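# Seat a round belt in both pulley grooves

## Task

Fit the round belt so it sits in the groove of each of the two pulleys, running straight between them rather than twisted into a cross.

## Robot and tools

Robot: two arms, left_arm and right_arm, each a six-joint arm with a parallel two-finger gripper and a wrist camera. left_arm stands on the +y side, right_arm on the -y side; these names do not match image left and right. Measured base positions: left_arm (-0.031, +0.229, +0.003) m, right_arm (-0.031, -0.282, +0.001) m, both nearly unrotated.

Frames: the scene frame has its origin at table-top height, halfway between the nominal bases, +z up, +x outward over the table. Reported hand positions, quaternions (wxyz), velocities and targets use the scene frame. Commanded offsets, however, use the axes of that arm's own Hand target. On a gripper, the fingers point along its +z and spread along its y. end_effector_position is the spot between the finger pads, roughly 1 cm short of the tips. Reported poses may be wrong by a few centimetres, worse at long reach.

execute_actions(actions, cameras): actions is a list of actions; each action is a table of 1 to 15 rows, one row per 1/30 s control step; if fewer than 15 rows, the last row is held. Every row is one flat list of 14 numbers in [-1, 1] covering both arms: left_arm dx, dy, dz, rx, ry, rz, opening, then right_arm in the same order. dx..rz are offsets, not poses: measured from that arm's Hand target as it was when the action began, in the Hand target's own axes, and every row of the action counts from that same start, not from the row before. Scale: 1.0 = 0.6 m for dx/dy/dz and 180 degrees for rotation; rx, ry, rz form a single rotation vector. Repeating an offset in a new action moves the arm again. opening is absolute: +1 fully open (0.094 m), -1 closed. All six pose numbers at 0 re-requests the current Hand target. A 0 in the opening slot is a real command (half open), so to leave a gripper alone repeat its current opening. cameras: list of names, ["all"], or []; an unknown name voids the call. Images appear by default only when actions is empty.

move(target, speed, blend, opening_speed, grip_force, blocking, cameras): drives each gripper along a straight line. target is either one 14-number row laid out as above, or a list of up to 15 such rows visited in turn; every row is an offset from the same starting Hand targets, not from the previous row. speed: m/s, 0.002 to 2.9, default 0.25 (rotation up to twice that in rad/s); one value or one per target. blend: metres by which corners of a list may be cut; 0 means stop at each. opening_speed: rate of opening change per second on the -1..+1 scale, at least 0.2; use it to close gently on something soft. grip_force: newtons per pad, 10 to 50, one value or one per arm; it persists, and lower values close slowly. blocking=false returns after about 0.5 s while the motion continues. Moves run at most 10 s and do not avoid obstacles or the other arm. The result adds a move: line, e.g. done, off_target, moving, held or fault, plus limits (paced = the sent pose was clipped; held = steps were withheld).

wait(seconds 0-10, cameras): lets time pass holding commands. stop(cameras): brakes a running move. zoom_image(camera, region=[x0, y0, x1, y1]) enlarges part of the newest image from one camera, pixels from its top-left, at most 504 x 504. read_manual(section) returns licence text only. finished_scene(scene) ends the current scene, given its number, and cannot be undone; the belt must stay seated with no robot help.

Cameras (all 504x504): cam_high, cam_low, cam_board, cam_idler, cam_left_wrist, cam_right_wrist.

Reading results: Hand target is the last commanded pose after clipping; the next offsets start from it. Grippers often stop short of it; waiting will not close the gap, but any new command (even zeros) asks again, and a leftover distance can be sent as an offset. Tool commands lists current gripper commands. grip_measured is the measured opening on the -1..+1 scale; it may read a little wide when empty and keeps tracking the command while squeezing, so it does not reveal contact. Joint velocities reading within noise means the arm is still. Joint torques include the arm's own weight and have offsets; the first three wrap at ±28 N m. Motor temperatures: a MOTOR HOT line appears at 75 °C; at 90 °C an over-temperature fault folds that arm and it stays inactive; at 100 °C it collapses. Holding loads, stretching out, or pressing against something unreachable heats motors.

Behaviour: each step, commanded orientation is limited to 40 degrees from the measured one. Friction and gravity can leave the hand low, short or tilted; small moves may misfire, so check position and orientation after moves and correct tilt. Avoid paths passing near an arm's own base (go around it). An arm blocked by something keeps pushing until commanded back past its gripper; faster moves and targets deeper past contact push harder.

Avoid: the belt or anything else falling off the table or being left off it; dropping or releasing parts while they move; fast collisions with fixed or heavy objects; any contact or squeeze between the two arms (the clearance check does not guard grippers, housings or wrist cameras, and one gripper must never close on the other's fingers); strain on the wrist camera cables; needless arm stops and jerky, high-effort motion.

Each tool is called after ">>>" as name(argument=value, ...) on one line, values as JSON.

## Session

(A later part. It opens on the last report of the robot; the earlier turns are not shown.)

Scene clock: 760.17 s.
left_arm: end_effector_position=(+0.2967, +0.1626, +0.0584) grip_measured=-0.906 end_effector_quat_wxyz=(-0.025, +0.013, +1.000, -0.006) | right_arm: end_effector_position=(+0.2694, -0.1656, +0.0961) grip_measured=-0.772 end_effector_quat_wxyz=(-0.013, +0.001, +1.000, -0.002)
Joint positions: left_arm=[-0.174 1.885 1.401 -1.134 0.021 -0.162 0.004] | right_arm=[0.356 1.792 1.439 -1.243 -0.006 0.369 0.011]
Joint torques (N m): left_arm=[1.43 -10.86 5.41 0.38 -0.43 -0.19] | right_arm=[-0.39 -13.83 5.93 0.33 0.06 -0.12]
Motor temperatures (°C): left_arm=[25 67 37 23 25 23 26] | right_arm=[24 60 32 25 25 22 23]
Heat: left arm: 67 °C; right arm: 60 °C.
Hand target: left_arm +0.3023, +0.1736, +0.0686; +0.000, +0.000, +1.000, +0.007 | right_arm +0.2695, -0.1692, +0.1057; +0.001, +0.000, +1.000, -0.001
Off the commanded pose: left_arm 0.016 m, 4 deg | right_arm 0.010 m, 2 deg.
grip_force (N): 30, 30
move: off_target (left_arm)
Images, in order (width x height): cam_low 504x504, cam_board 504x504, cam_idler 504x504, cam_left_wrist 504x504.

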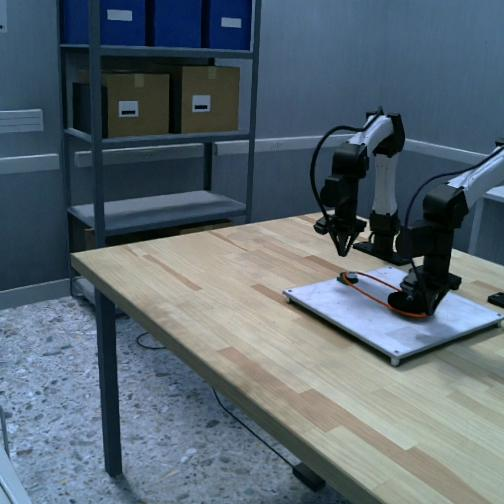

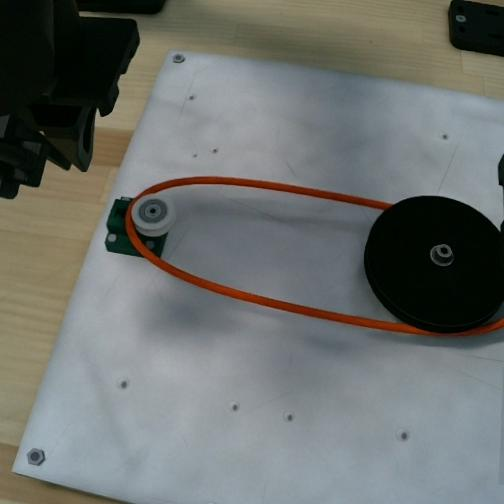

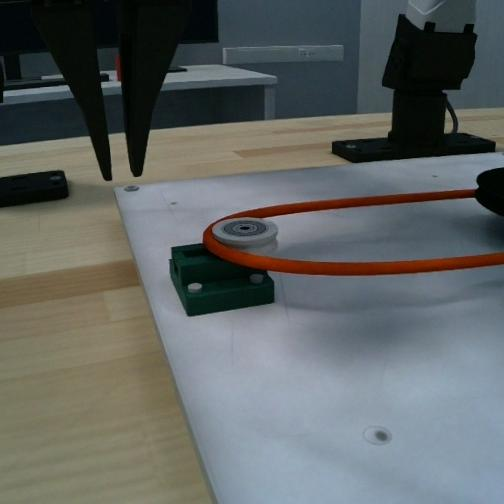

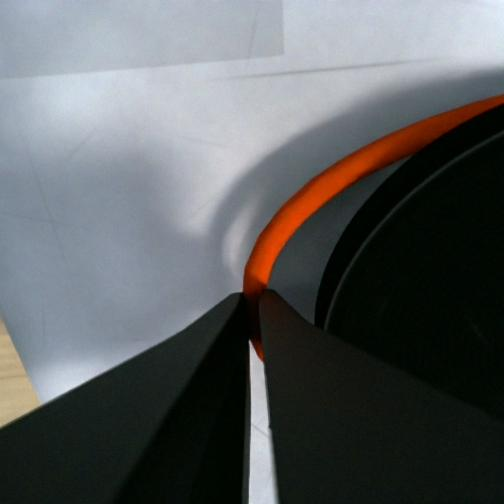

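>>> execute_actions(actions=[], cameras=["cam_low","cam_board","cam_idler","cam_left_wrist"])

>>> zoom_image(camera="cam_board", region=[330, 150, 504, 330])

>>> zoom_image(camera="cam_low", region=[330, 250, 470, 360])

>>> zoom_image(camera="cam_idler", region=[354, 120, 504, 290])

Scene clock: 815.70 s.
left_arm: end_effector_position=(+0.2967, +0.1626, +0.0584) grip_measured=-0.906 end_effector_quat_wxyz=(-0.025, +0.013, +1.000, -0.006) | right_arm: end_effector_position=(+0.2694, -0.1656, +0.0961) grip_measured=-0.772 end_effector_quat_wxyz=(-0.013, +0.001, +1.000, -0.002)
Joint positions: left_arm=[-0.174 1.885 1.401 -1.134 0.021 -0.163 0.004] | right_arm=[0.356 1.792 1.439 -1.243 -0.006 0.369 0.011]
Joint velocities: within noise
Joint torques (N m): left_arm=[1.43 -10.91 5.45 0.35 -0.43 -0.22] | right_arm=[-0.2 -13.74 5.87 0.32 0.09 -0.07]
Motor temperatures (°C): left_arm=[25 64 38 23 25 23 27] | right_arm=[24 61 32 25 25 22 23]
Heat: left arm: 64 °C; right arm: 61 °C.
Hand target: left_arm +0.3023, +0.1736, +0.0686; +0.000, +0.000, +1.000, +0.007 | right_arm +0.2695, -0.1692, +0.1057; +0.001, +0.000, +1.000, -0.001
Tool commands: left_gripper/opening=-0.95 right_gripper/opening=-0.77
Off the commanded pose: left_arm 0.016 m, 4 deg | right_arm 0.010 m, 2 deg.
grip_force (N): 30, 30
Images, in order (width x height): cam_low 504x504, cam_board 504x504, cam_idler 504x504, cam_left_wrist 504x504.

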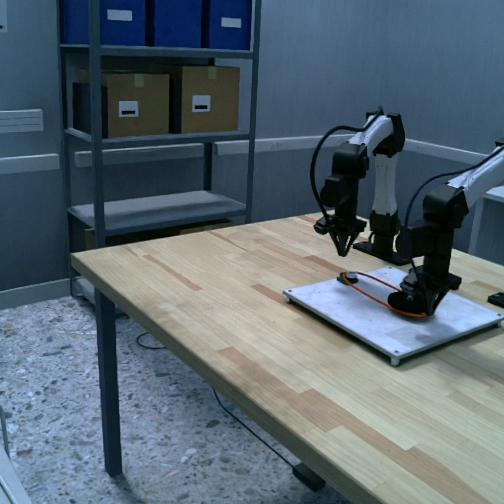

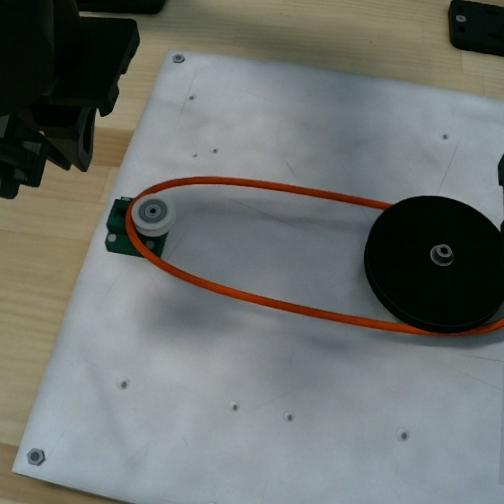

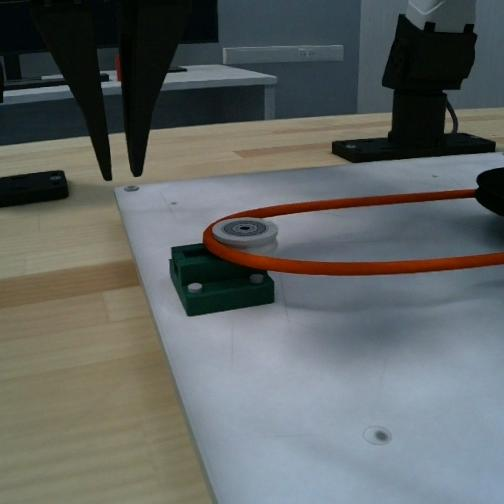

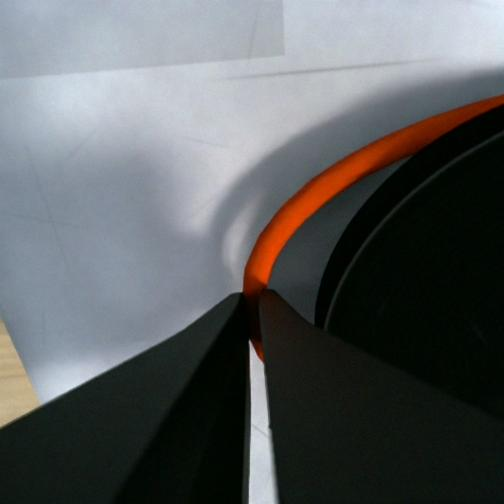

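Scaled by 2.800 from the camera's 504x504 image, which has a finer 720x720 frame.

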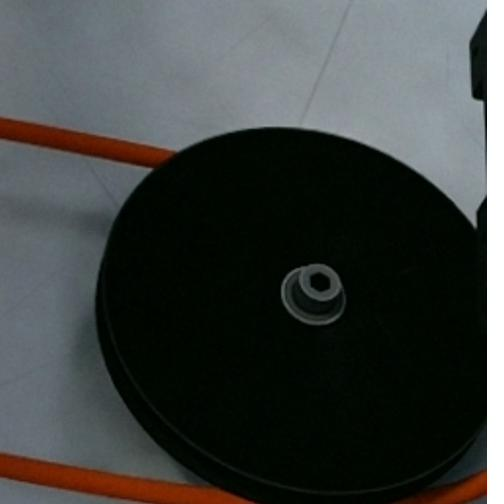

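Scaled by 3.600 from the camera's 504x504 image, which has a finer 720x720 frame.

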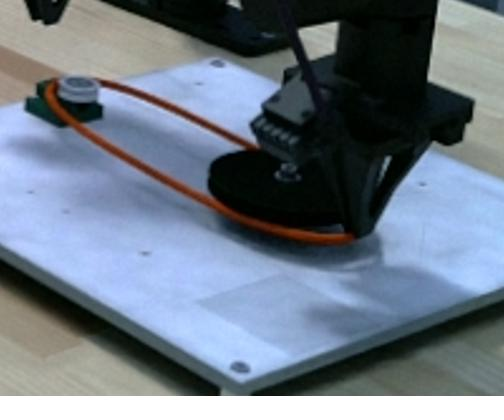

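Scaled by 2.965 from the camera's 504x504 image, which has a finer 720x720 frame.

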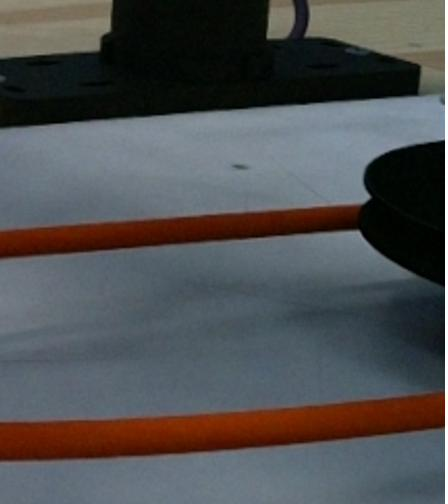

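>>> move(target=[0,0,-0.013,0,0,0,-0.95,0,0,0,0,0,0,-0.77], speed=0.05, cameras=["cam_low","cam_board","cam_idler","cam_left_wrist"])

>>> zoom_image(camera="cam_board", region=[330, 150, 504, 350])

>>> zoom_image(camera="cam_low", region=[370, 270, 450, 330])

>>> zoom_image(camera="cam_idler", region=[404, 140, 504, 290])

Scene clock: 831.73 s.
left_arm: end_effector_position=(+0.2971, +0.1626, +0.0606) grip_measured=-0.906 end_effector_quat_wxyz=(-0.022, +0.012, +1.000, -0.007) | right_arm: end_effector_position=(+0.2694, -0.1656, +0.0961) grip_measured=-0.772 end_effector_quat_wxyz=(-0.013, +0.001, +1.000, -0.002)
Joint positions: left_arm=[-0.174 1.878 1.401 -1.134 0.021 -0.164 0.004] | right_arm=[0.356 1.792 1.439 -1.243 -0.006 0.369 0.011]
Joint torques (N m): left_arm=[1.39 -10.85 7.57 0.11 -0.46 -0.2] | right_arm=[-0.35 -14 5.98 0.3 0.07 -0.12]
Motor temperatures (°C): left_arm=[25 65 38 23 25 23 27] | right_arm=[24 61 32 25 25 22 23]
Heat: left arm: 65 °C; right arm: 61 °C.
Hand target: left_arm +0.3023, +0.1735, +0.0764; +0.000, +0.000, +1.000, +0.007 | right_arm +0.2695, -0.1692, +0.1057; +0.001, +0.000, +1.000, -0.001
Off the commanded pose: left_arm 0.020 m, 3 deg | right_arm 0.010 m, 2 deg.
grip_force (N): 30, 30
move: off_target (left_arm)
Images, in order (width x height): cam_low 504x504, cam_board 504x504, cam_idler 504x504, cam_left_wrist 504x504.

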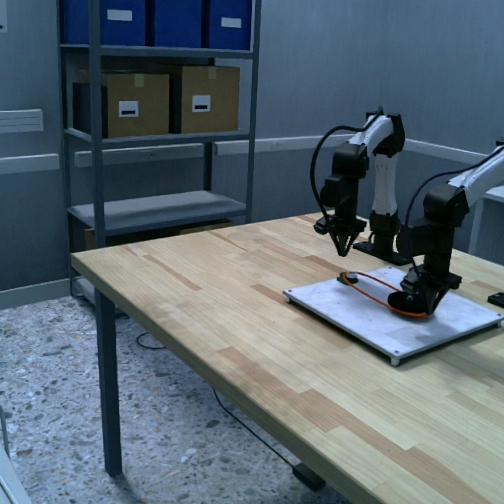

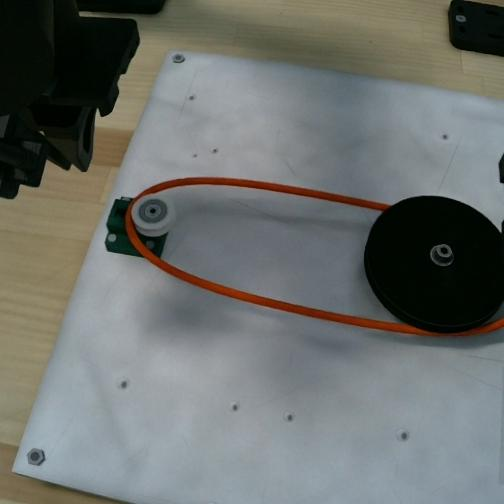

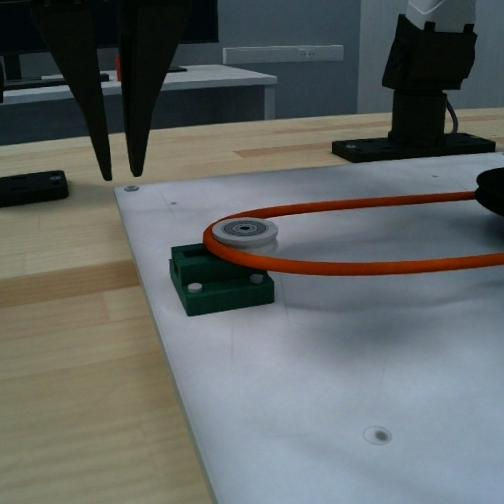

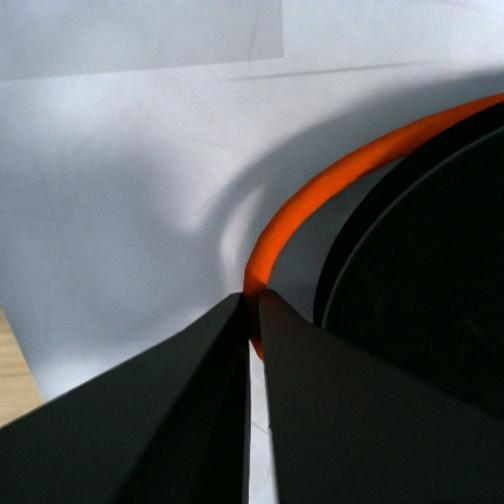

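Scaled by 2.520 from the camera's 504x504 image, which has a finer 720x720 frame.

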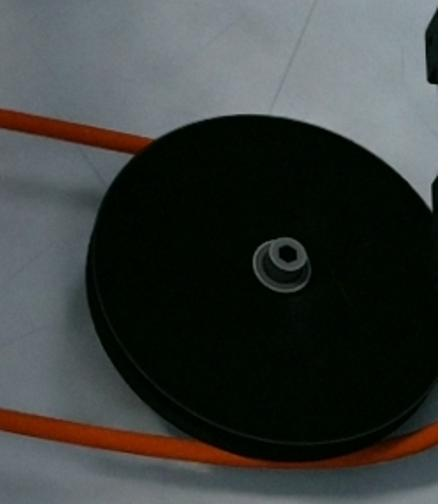

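Scaled by 6.300 from the camera's 504x504 image, which has a finer 720x720 frame.

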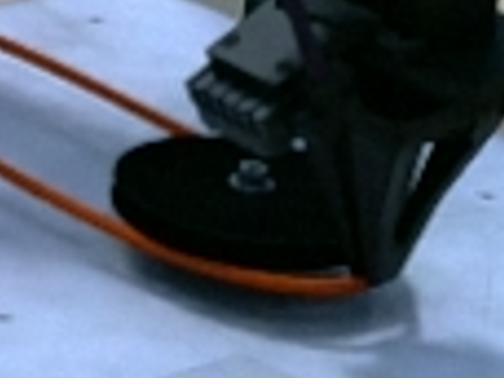

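Scaled by 3.360 from the camera's 504x504 image, which has a finer 720x720 frame.

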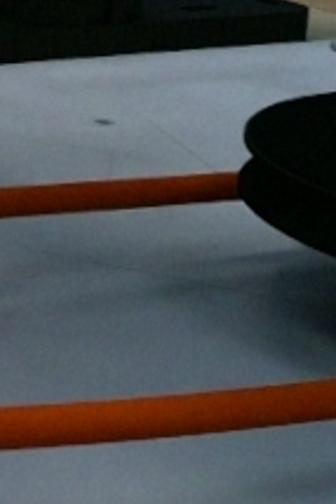

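>>> move(target=[0,0,-0.01,0,0,0,-0.95,0,0,0,0,0,0,-0.77], speed=0.05, cameras=["cam_low","cam_board","cam_idler","cam_left_wrist"])

>>> zoom_image(camera="cam_board", region=[330, 150, 504, 350])

>>> zoom_image(camera="cam_low", region=[370, 270, 450, 330])

>>> zoom_image(camera="cam_left_wrist", region=[230, 60, 504, 334])

Scene clock: 840.60 s.
left_arm: end_effector_position=(+0.2971, +0.1626, +0.0631) grip_measured=-0.907 end_effector_quat_wxyz=(-0.023, +0.012, +1.000, -0.007) | right_arm: end_effector_position=(+0.2694, -0.1656, +0.0961) grip_measured=-0.772 end_effector_quat_wxyz=(-0.013, +0.001, +1.000, -0.002)
Joint positions: left_arm=[-0.174 1.878 1.411 -1.147 0.021 -0.164 0.004] | right_arm=[0.356 1.792 1.439 -1.243 -0.006 0.369 0.011]
Joint torques (N m): left_arm=[1.32 -11.21 8.24 0.01 -0.44 -0.21] | right_arm=[-0.2 -13.72 5.86 0.32 0.11 -0.13]
Motor temperatures (°C): left_arm=[25 65 39 23 25 23 27] | right_arm=[24 62 32 25 25 22 23]
Heat: left arm: 65 °C; right arm: 62 °C.
Hand target: left_arm +0.3023, +0.1734, +0.0824; +0.000, +0.000, +1.000, +0.007 | right_arm +0.2695, -0.1692, +0.1057; +0.001, +0.000, +1.000, -0.001
Off the commanded pose: left_arm 0.023 m, 3 deg | right_arm 0.010 m, 2 deg.
grip_force (N): 30, 30
move: off_target (left_arm)
Images, in order (width x height): cam_low 504x504, cam_board 504x504, cam_idler 504x504, cam_left_wrist 504x504.

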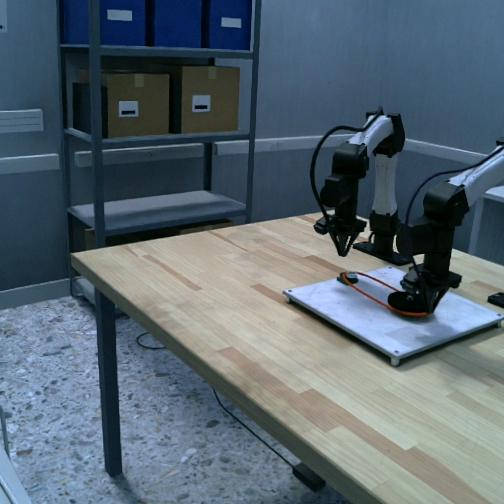

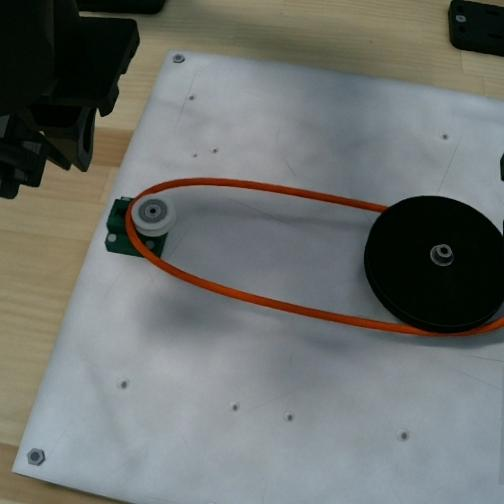

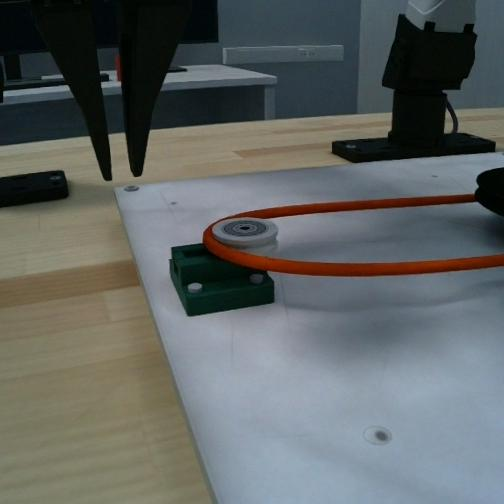

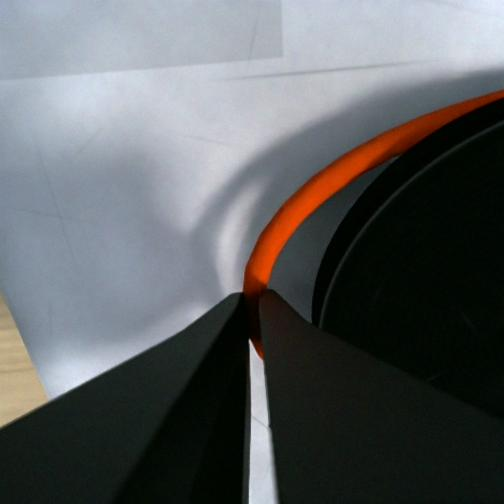

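Scaled by 2.520 from the camera's 504x504 image, which has a finer 720x720 frame.

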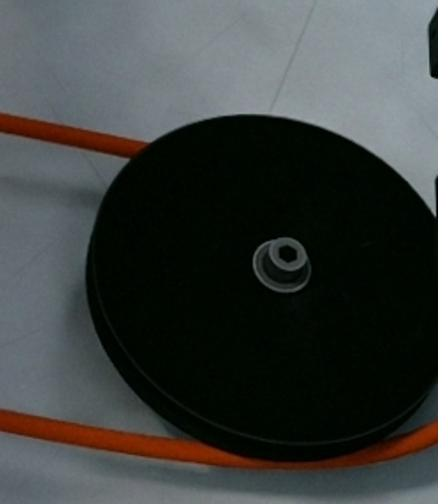

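Scaled by 6.300 from the camera's 504x504 image, which has a finer 720x720 frame.

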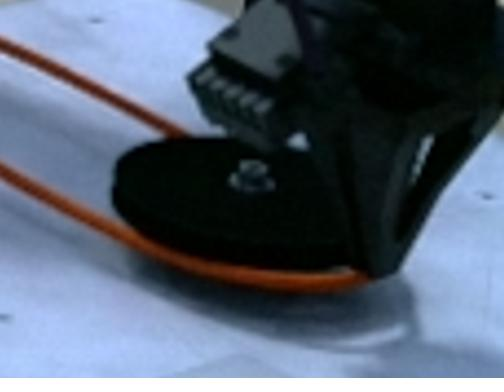

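Scaled by 1.839 from the camera's 504x504 image, which has a finer 720x720 frame.

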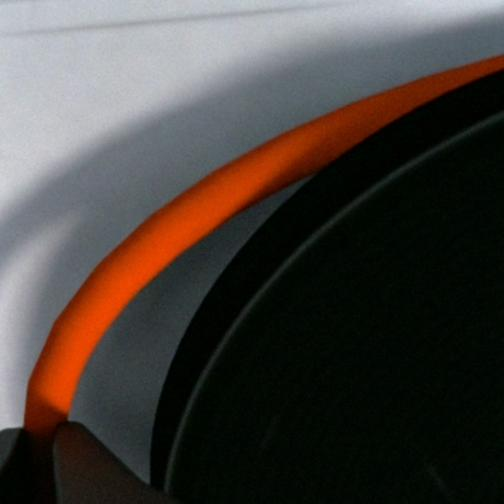

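>>> move(target=[[-0.04,-0.012,-0.004,0,0,0,-0.95,0,0,0,0,0,0,-0.77],[0,-0.012,-0.002,0,0,0,-0.95,0,0,0,0,0,0,-0.77]], speed=0.05, cameras=["cam_low","cam_board","cam_left_wrist"])

>>> zoom_image(camera="cam_low", region=[370, 270, 450, 330])

>>> zoom_image(camera="cam_left_wrist", region=[230, 60, 504, 334])

Scene clock: 854.80 s.
left_arm: end_effector_position=(+0.2984, +0.1666, +0.0744) grip_measured=-0.948 end_effector_quat_wxyz=(-0.024, +0.002, +1.000, +0.005) | right_arm: end_effector_position=(+0.2694, -0.1656, +0.0961) grip_measured=-0.772 end_effector_quat_wxyz=(-0.013, +0.001, +1.000, -0.002)
Joint positions: left_arm=[-0.173 1.876 1.454 -1.197 -0.001 -0.183 0.002] | right_arm=[0.356 1.792 1.439 -1.243 -0.006 0.369 0.011]
Joint torques (N m): left_arm=[-0.79 -10.59 5.61 0.39 -0.23 -0.22] | right_arm=[-0.32 -13.75 5.86 0.33 0.09 -0.09]
Motor temperatures (°C): left_arm=[25 66 40 23 25 23 27] | right_arm=[24 62 32 25 25 22 23]
Heat: left arm: 66 °C; right arm: 62 °C.
Hand target: left_arm +0.3023, +0.1661, +0.0835; +0.000, +0.000, +1.000, +0.007 | right_arm +0.2695, -0.1692, +0.1057; +0.001, +0.000, +1.000, -0.001
Off the commanded pose: left_arm 0.010 m, 3 deg | right_arm 0.010 m, 2 deg.
grip_force (N): 30, 30
move: off_target (left_arm)
Images, in order (width x height): cam_low 504x504, cam_board 504x504, cam_left_wrist 504x504.

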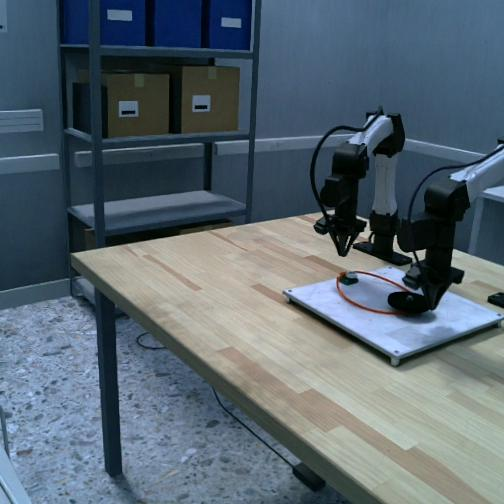

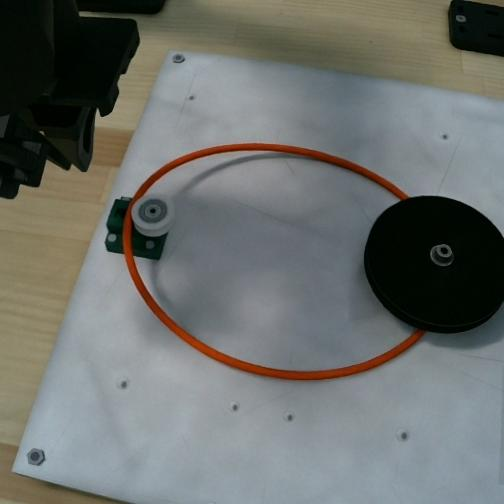

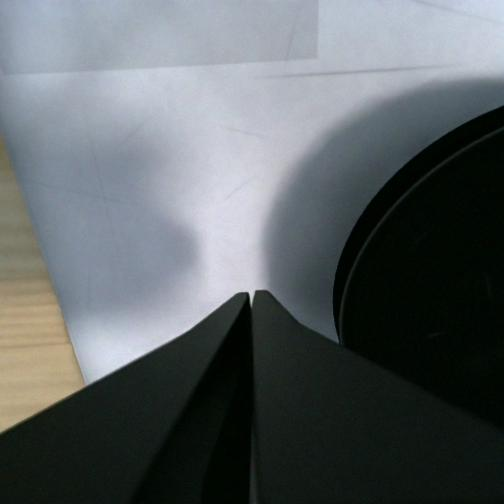

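Scaled by 6.300 from the camera's 504x504 image, which has a finer 720x720 frame.

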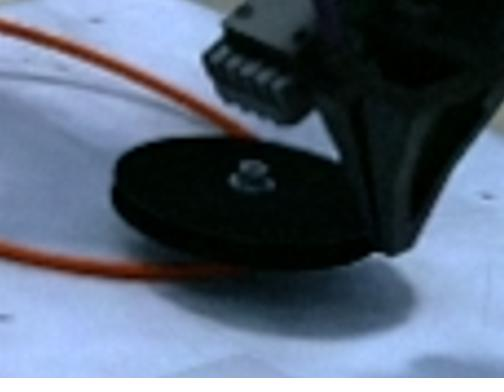

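Scaled by 1.839 from the camera's 504x504 image, which has a finer 720x720 frame.

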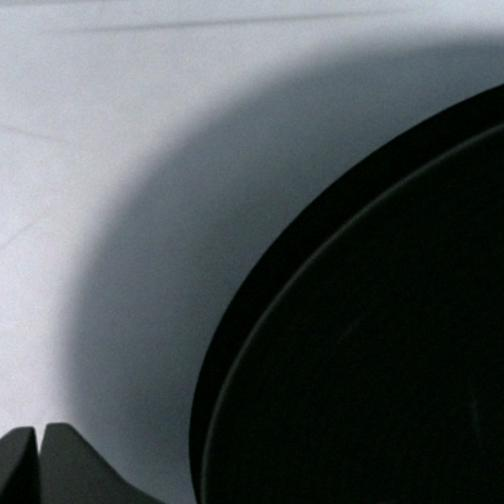

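>>> move(target=[[0,0,-0.06,0,0,0,-0.95,0,0,0,0,0,0,-0.77],[-0.09,-0.2,-0.06,0,0,0.39,-0.6,0,0,0,0,0,0,-0.77]], cameras=["cam_left_wrist","cam_board"])

>>> zoom_image(camera="cam_board", region=[330, 150, 504, 350])

Scene clock: 916.03 s.
left_arm: end_effector_position=(+0.3555, +0.0456, +0.1191) grip_measured=-0.602 end_effector_quat_wxyz=(+0.002, +0.569, +0.823, +0.002) | right_arm: end_effector_position=(+0.2694, -0.1656, +0.0961) grip_measured=-0.772 end_effector_quat_wxyz=(-0.013, +0.001, +1.000, -0.002)
Joint positions: left_arm=[-0.429 2.211 2.128 -1.482 -0.003 0.766 0.019] | right_arm=[0.356 1.792 1.439 -1.243 -0.006 0.369 0.011]
Joint torques (N m): left_arm=[-0.51 -8.81 8.23 0.16 -0.14 0.03] | right_arm=[-0.18 -13.72 5.82 0.34 0.08 -0.09]
Motor temperatures (°C): left_arm=[25 73 37 23 25 23 26] | right_arm=[24 63 32 25 25 22 23]
Heat: left arm: 73 °C; right arm: 63 °C. Fold the left arm in close to its base, or ease its load, before you think long.
Hand target: left_arm +0.3564, +0.0457, +0.1178; -0.004, +0.575, +0.818, +0.006 | right_arm +0.2695, -0.1692, +0.1057; +0.001, +0.000, +1.000, -0.001
Off the commanded pose: left_arm 0.002 m, 1 deg | right_arm 0.010 m, 2 deg.
MOTOR HOT: joint 2 (shoulder) of the left arm reports 73 °C; the controller's stop level is 90 °C. To cool a motor, set the load down, stop pushing, or move to a pose that needs little force.
grip_force (N): 30, 30
move: done
Images, in order (width x height): cam_board 504x504, cam_left_wrist 504x504.

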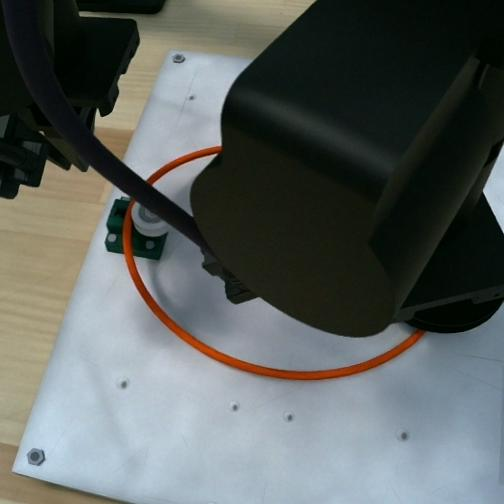

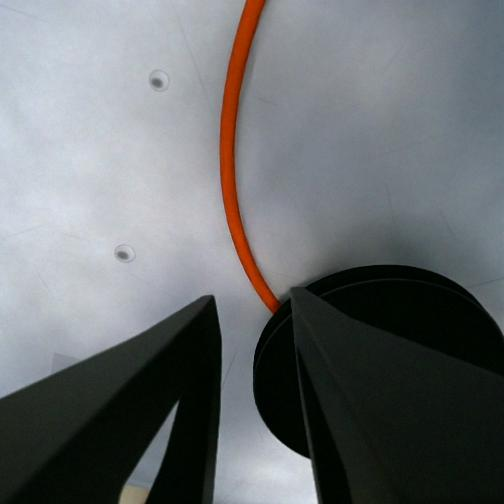

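Scaled by 2.520 from the camera's 504x504 image, which has a finer 720x720 frame.

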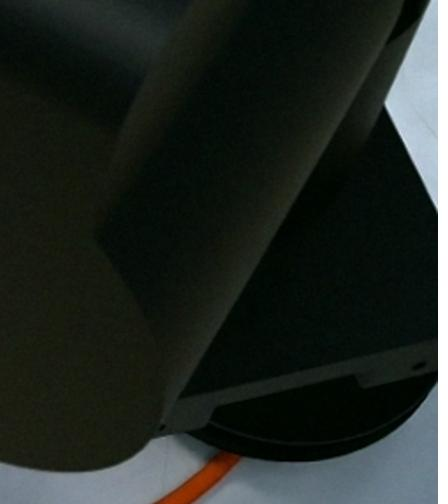

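>>> move(target=[[0.018,0.017,0.07,0,0,-0.08,-0.6,0,0,0,0,0,0,-0.77]], cameras=["cam_left_wrist","cam_low"])

Scene clock: 933.50 s.
left_arm: end_effector_position=(+0.3577, +0.0591, +0.0775) grip_measured=-0.602 end_effector_quat_wxyz=(-0.011, +0.473, +0.881, +0.001) | right_arm: end_effector_position=(+0.2694, -0.1656, +0.0961) grip_measured=-0.772 end_effector_quat_wxyz=(-0.013, +0.001, +1.000, -0.002)
Joint positions: left_arm=[-0.399 2.211 1.962 -1.343 -0.003 0.572 0.019] | right_arm=[0.356 1.792 1.439 -1.243 -0.006 0.369 0.011]
Joint torques (N m): left_arm=[0.01 -10.26 5.63 0.47 -0.18 -0.19] | right_arm=[-0.35 -13.83 5.83 0.31 0.13 -0.11]
Motor temperatures (°C): left_arm=[25 68 37 23 25 23 26] | right_arm=[24 63 32 25 25 22 23]
Heat: left arm: 68 °C; right arm: 63 °C.
Hand target: left_arm +0.3623, +0.0599, +0.0759; -0.004, +0.468, +0.884, +0.006 | right_arm +0.2695, -0.1692, +0.1057; +0.001, +0.000, +1.000, -0.001
Off the commanded pose: left_arm 0.005 m, 1 deg | right_arm 0.010 m, 2 deg.
MOTOR HOT: cleared for the motors of the left arm.
grip_force (N): 30, 30
move: done
Images, in order (width x height): cam_low 504x504, cam_left_wrist 504x504.

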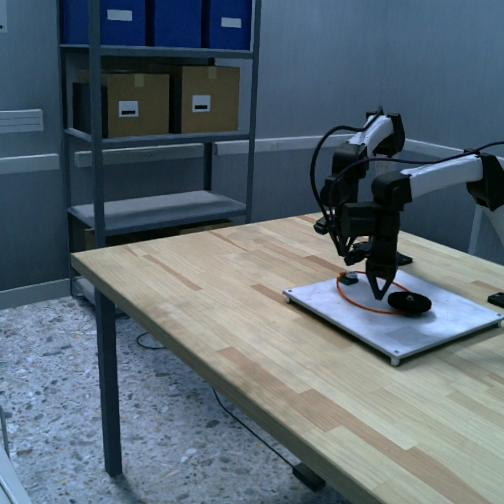

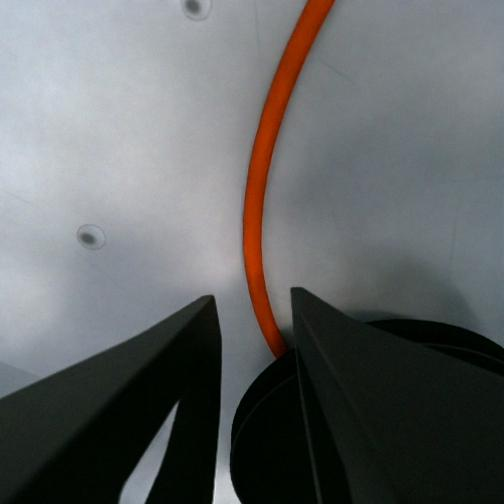

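>>> move(target=[[0.0,0.003,0.048,0,0,0,-0.6,0,0,0,0,0,0,-0.77]], speed=0.12, cameras=["cam_left_wrist","cam_low"])

>>> zoom_image(camera="cam_low", region=[350, 260, 450, 330])

Scene clock: 942.83 s.
left_arm: end_effector_position=(+0.3587, +0.0586, +0.0533) grip_measured=-0.602 end_effector_quat_wxyz=(-0.006, +0.473, +0.881, +0.001) | right_arm: end_effector_position=(+0.2694, -0.1656, +0.0961) grip_measured=-0.772 end_effector_quat_wxyz=(-0.013, +0.001, +1.000, -0.002)
Joint positions: left_arm=[-0.399 2.211 1.866 -1.237 -0.003 0.571 0.019] | right_arm=[0.356 1.792 1.439 -1.243 -0.006 0.369 0.011]
Joint torques (N m): left_arm=[0.44 -9.32 5.76 0.47 -0.16 -0.14] | right_arm=[-0.29 -13.81 5.76 0.32 0.08 -0.11]
Motor temperatures (°C): left_arm=[25 67 38 23 25 23 26] | right_arm=[24 63 32 25 25 22 23]
Heat: left arm: 67 °C; right arm: 63 °C.
Hand target: left_arm +0.3638, +0.0612, +0.0472; -0.003, +0.468, +0.884, +0.006 | right_arm +0.2695, -0.1692, +0.1057; +0.001, +0.000, +1.000, -0.001
Off the commanded pose: left_arm 0.008 m, 1 deg | right_arm 0.010 m, 2 deg.
grip_force (N): 30, 30
move: done
Images, in order (width x height): cam_low 504x504, cam_left_wrist 504x504.

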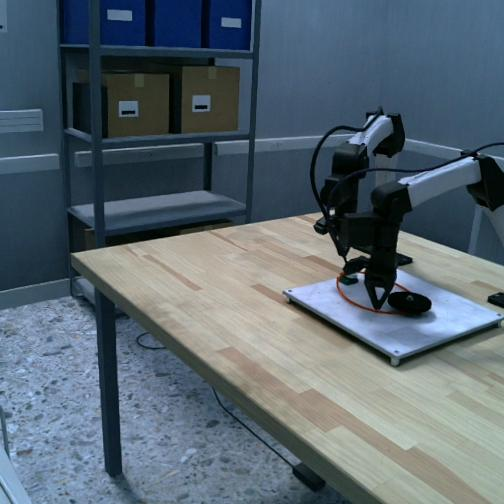

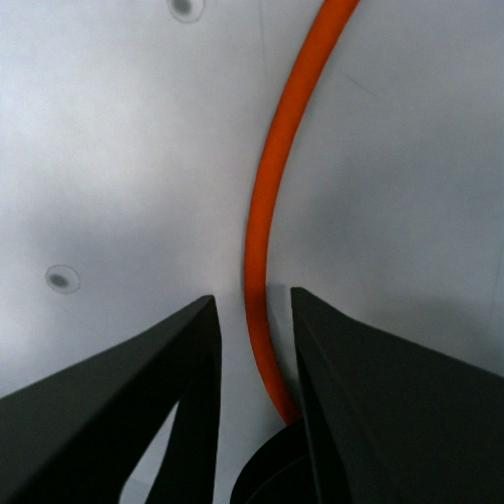

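Scaled by 5.040 from the camera's 504x504 image, which has a finer 720x720 frame.

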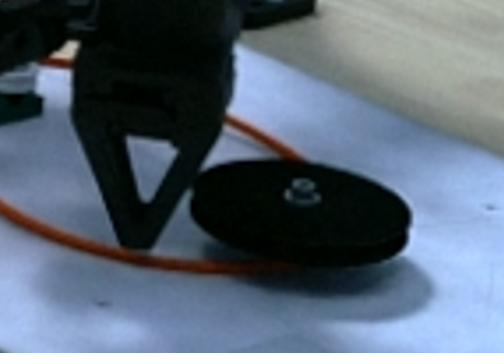

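>>> move(target=[[0.0,0.0,0.009,0,0,0,-0.6,0,0,0,0,0,0,-0.77],[0.0,0.0,0.009,0,0,0,-0.95,0,0,0,0,0,0,-0.77]], speed=0.08, cameras=["cam_left_wrist","cam_low"])

>>> zoom_image(camera="cam_low", region=[350, 260, 450, 330])

Scene clock: 952.70 s.
left_arm: end_effector_position=(+0.3592, +0.0584, +0.0492) grip_measured=-0.948 end_effector_quat_wxyz=(-0.004, +0.473, +0.881, +0.001) | right_arm: end_effector_position=(+0.2694, -0.1656, +0.0961) grip_measured=-0.772 end_effector_quat_wxyz=(-0.013, +0.001, +1.000, -0.002)
Joint positions: left_arm=[-0.399 2.211 1.85 -1.217 -0.003 0.571 0.002] | right_arm=[0.356 1.792 1.439 -1.243 -0.006 0.369 0.011]
Joint torques (N m): left_arm=[0.42 -9.07 5.63 0.49 -0.17 -0.13] | right_arm=[-0.35 -13.7 5.85 0.33 0.13 -0.12]
Motor temperatures (°C): left_arm=[25 66 38 23 25 23 26] | right_arm=[24 63 32 25 25 22 23]
Heat: left arm: 66 °C; right arm: 63 °C.
Hand target: left_arm +0.3637, +0.0614, +0.0418; -0.004, +0.468, +0.884, +0.006 | right_arm +0.2695, -0.1692, +0.1057; +0.001, +0.000, +1.000, -0.001
Off the commanded pose: left_arm 0.009 m, 1 deg | right_arm 0.010 m, 2 deg.
grip_force (N): 30, 30
move: done
Images, in order (width x height): cam_low 504x504, cam_left_wrist 504x504.

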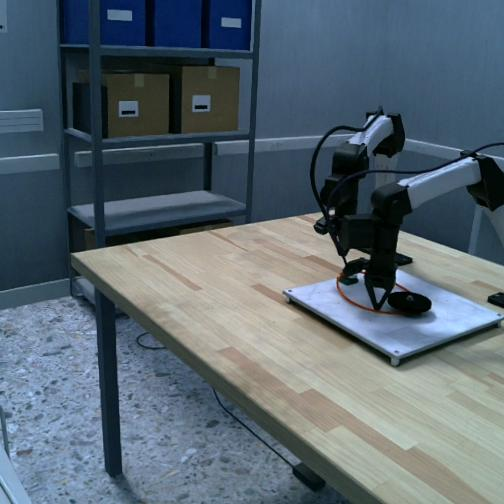

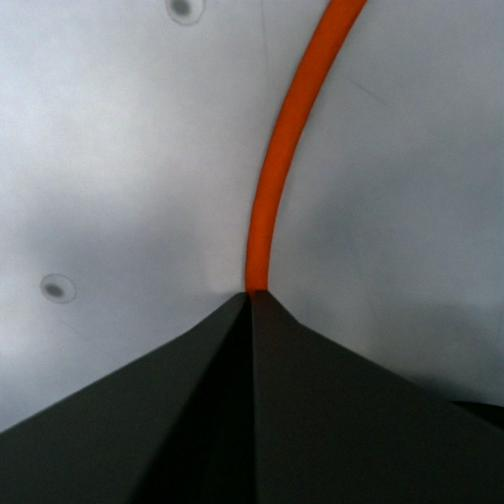

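Scaled by 5.040 from the camera's 504x504 image, which has a finer 720x720 frame.

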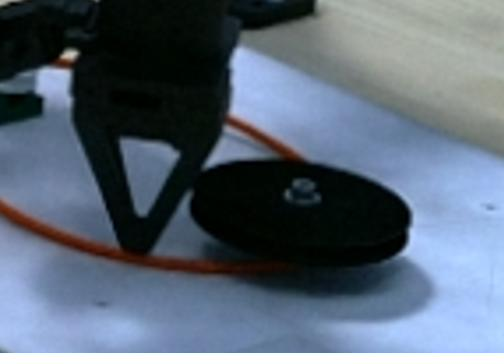

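>>> move(target=[[0.0,0.0,0,0,0,0,-0.65,0,0,0,0,0,0,-0.77],[0.0,0.0,0.016,0,0,0,-0.65,0,0,0,0,0,0,-0.77],[0.0,0.0,0.016,0,0,0,-0.95,0,0,0,0,0,0,-0.77]], speed=0.08, cameras=["cam_left_wrist"])

>>> zoom_image(camera="cam_left_wrist", region=[150, 150, 400, 400])

Scene clock: 963.50 s.
left_arm: end_effector_position=(+0.3589, +0.0585, +0.0420) grip_measured=-0.890 end_effector_quat_wxyz=(-0.003, +0.473, +0.881, +0.001) | right_arm: end_effector_position=(+0.2694, -0.1656, +0.0961) grip_measured=-0.772 end_effector_quat_wxyz=(-0.013, +0.001, +1.000, -0.002)
Joint positions: left_arm=[-0.399 2.212 1.822 -1.187 -0.003 0.571 0.005] | right_arm=[0.356 1.792 1.439 -1.243 -0.006 0.369 0.011]
Joint torques (N m): left_arm=[0.57 -8.58 5.48 0.53 -0.16 -0.13] | right_arm=[-0.35 -13.7 5.81 0.36 0.11 -0.13]
Motor temperatures (°C): left_arm=[25 66 38 24 25 23 26] | right_arm=[24 63 32 25 25 22 23]
Heat: left arm: 66 °C; right arm: 63 °C.
Hand target: left_arm +0.3638, +0.0615, +0.0322; -0.004, +0.468, +0.884, +0.006 | right_arm +0.2695, -0.1692, +0.1057; +0.001, +0.000, +1.000, -0.001
Off the commanded pose: left_arm 0.011 m, 1 deg | right_arm 0.010 m, 2 deg.
grip_force (N): 30, 30
move: off_target (left_arm); target 3's new opening was sent with left_arm's hand 0.012 m and 1 deg from that target
Images, in order (width x height): cam_left_wrist 504x504.

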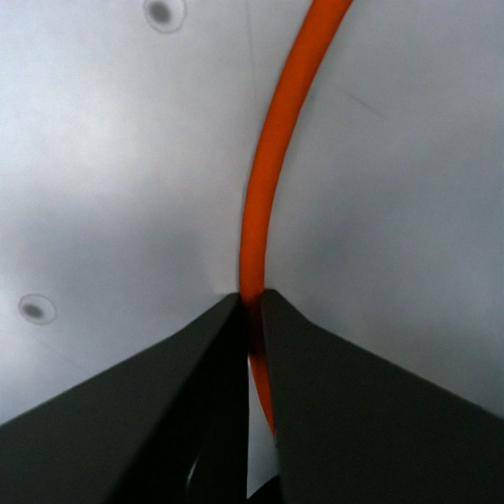

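Scaled by 2.016 from the camera's 504x504 image, which has a finer 720x720 frame.

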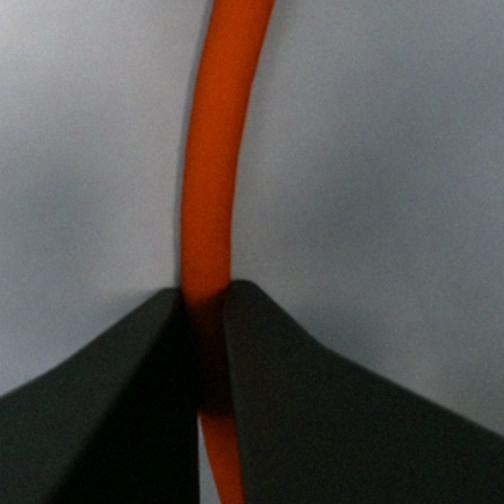

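>>> move(target=[[0.0,0.0,-0.075,0,0,0,-0.95,0,0,0,0,0,0,-0.77],[0.054,0.0347,-0.07,0,0,0.134,-0.95,0,0,0,0,0,0,-0.77]], speed=0.1, cameras=["cam_left_wrist","cam_low","cam_idler","cam_board"])

>>> zoom_image(camera="cam_low", region=[350, 260, 450, 330])

>>> zoom_image(camera="cam_board", region=[330, 150, 504, 400])

Scene clock: 990.53 s.
left_arm: end_effector_position=(+0.3562, +0.0963, +0.0579) grip_measured=-0.892 end_effector_quat_wxyz=(-0.030, +0.639, +0.769, -0.009) | right_arm: end_effector_position=(+0.2694, -0.1656, +0.0961) grip_measured=-0.772 end_effector_quat_wxyz=(-0.013, +0.001, +1.000, -0.002)
Joint positions: left_arm=[-0.317 2.195 1.856 -1.296 -0.004 1.054 0.005] | right_arm=[0.356 1.792 1.439 -1.243 -0.006 0.369 0.011]
Joint torques (N m): left_arm=[0.55 -13.83 5.53 0.32 -0.15 0.09] | right_arm=[-0.18 -13.72 5.96 0.33 0.06 -0.12]
Motor temperatures (°C): left_arm=[25 68 38 23 24 23 26] | right_arm=[24 64 32 25 25 22 23]
Heat: left arm: 68 °C; right arm: 64 °C.
Hand target: left_arm +0.3627, +0.0993, +0.0746; -0.005, +0.642, +0.766, +0.005 | right_arm +0.2695, -0.1692, +0.1057; +0.001, +0.000, +1.000, -0.001
Off the commanded pose: left_arm 0.018 m, 3 deg | right_arm 0.010 m, 2 deg.
grip_force (N): 30, 30
move: off_target (left_arm)
Images, in order (width x height): cam_low 504x504, cam_board 504x504, cam_idler 504x504, cam_left_wrist 504x504.

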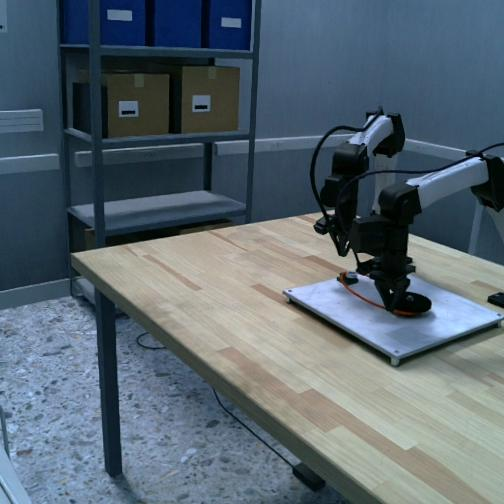

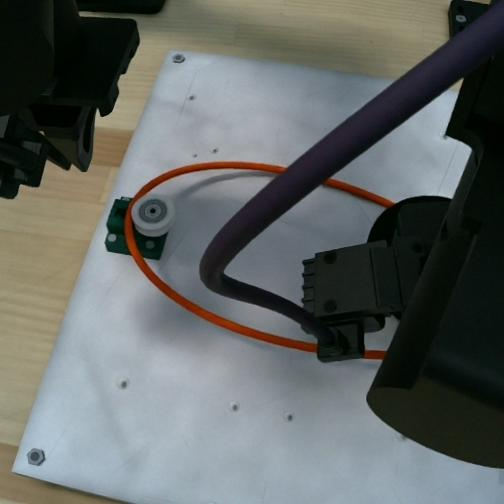

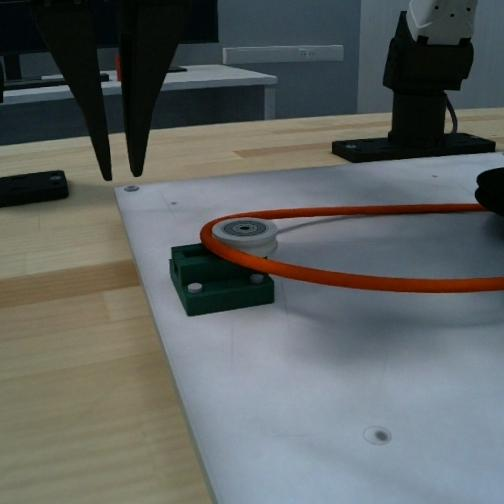

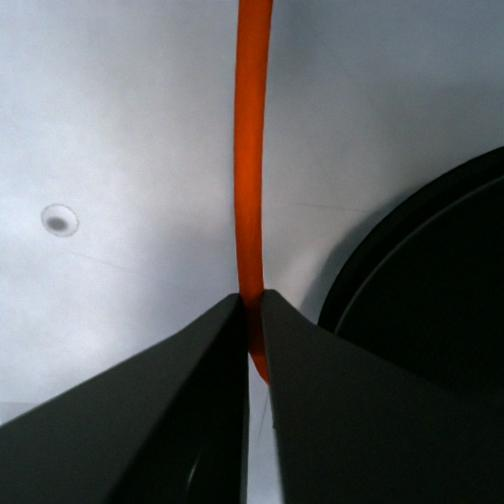

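Scaled by 5.040 from the camera's 504x504 image, which has a finer 720x720 frame.

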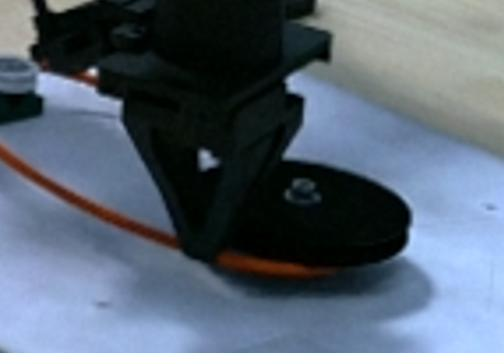

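Scaled by 2.016 from the camera's 504x504 image, which has a finer 720x720 frame.

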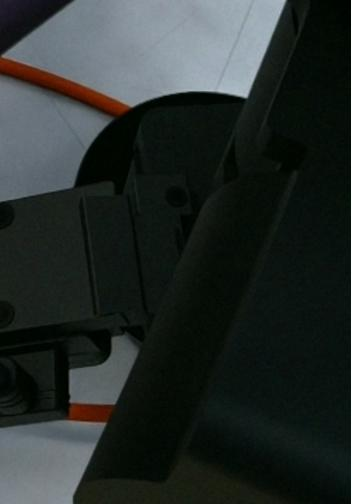

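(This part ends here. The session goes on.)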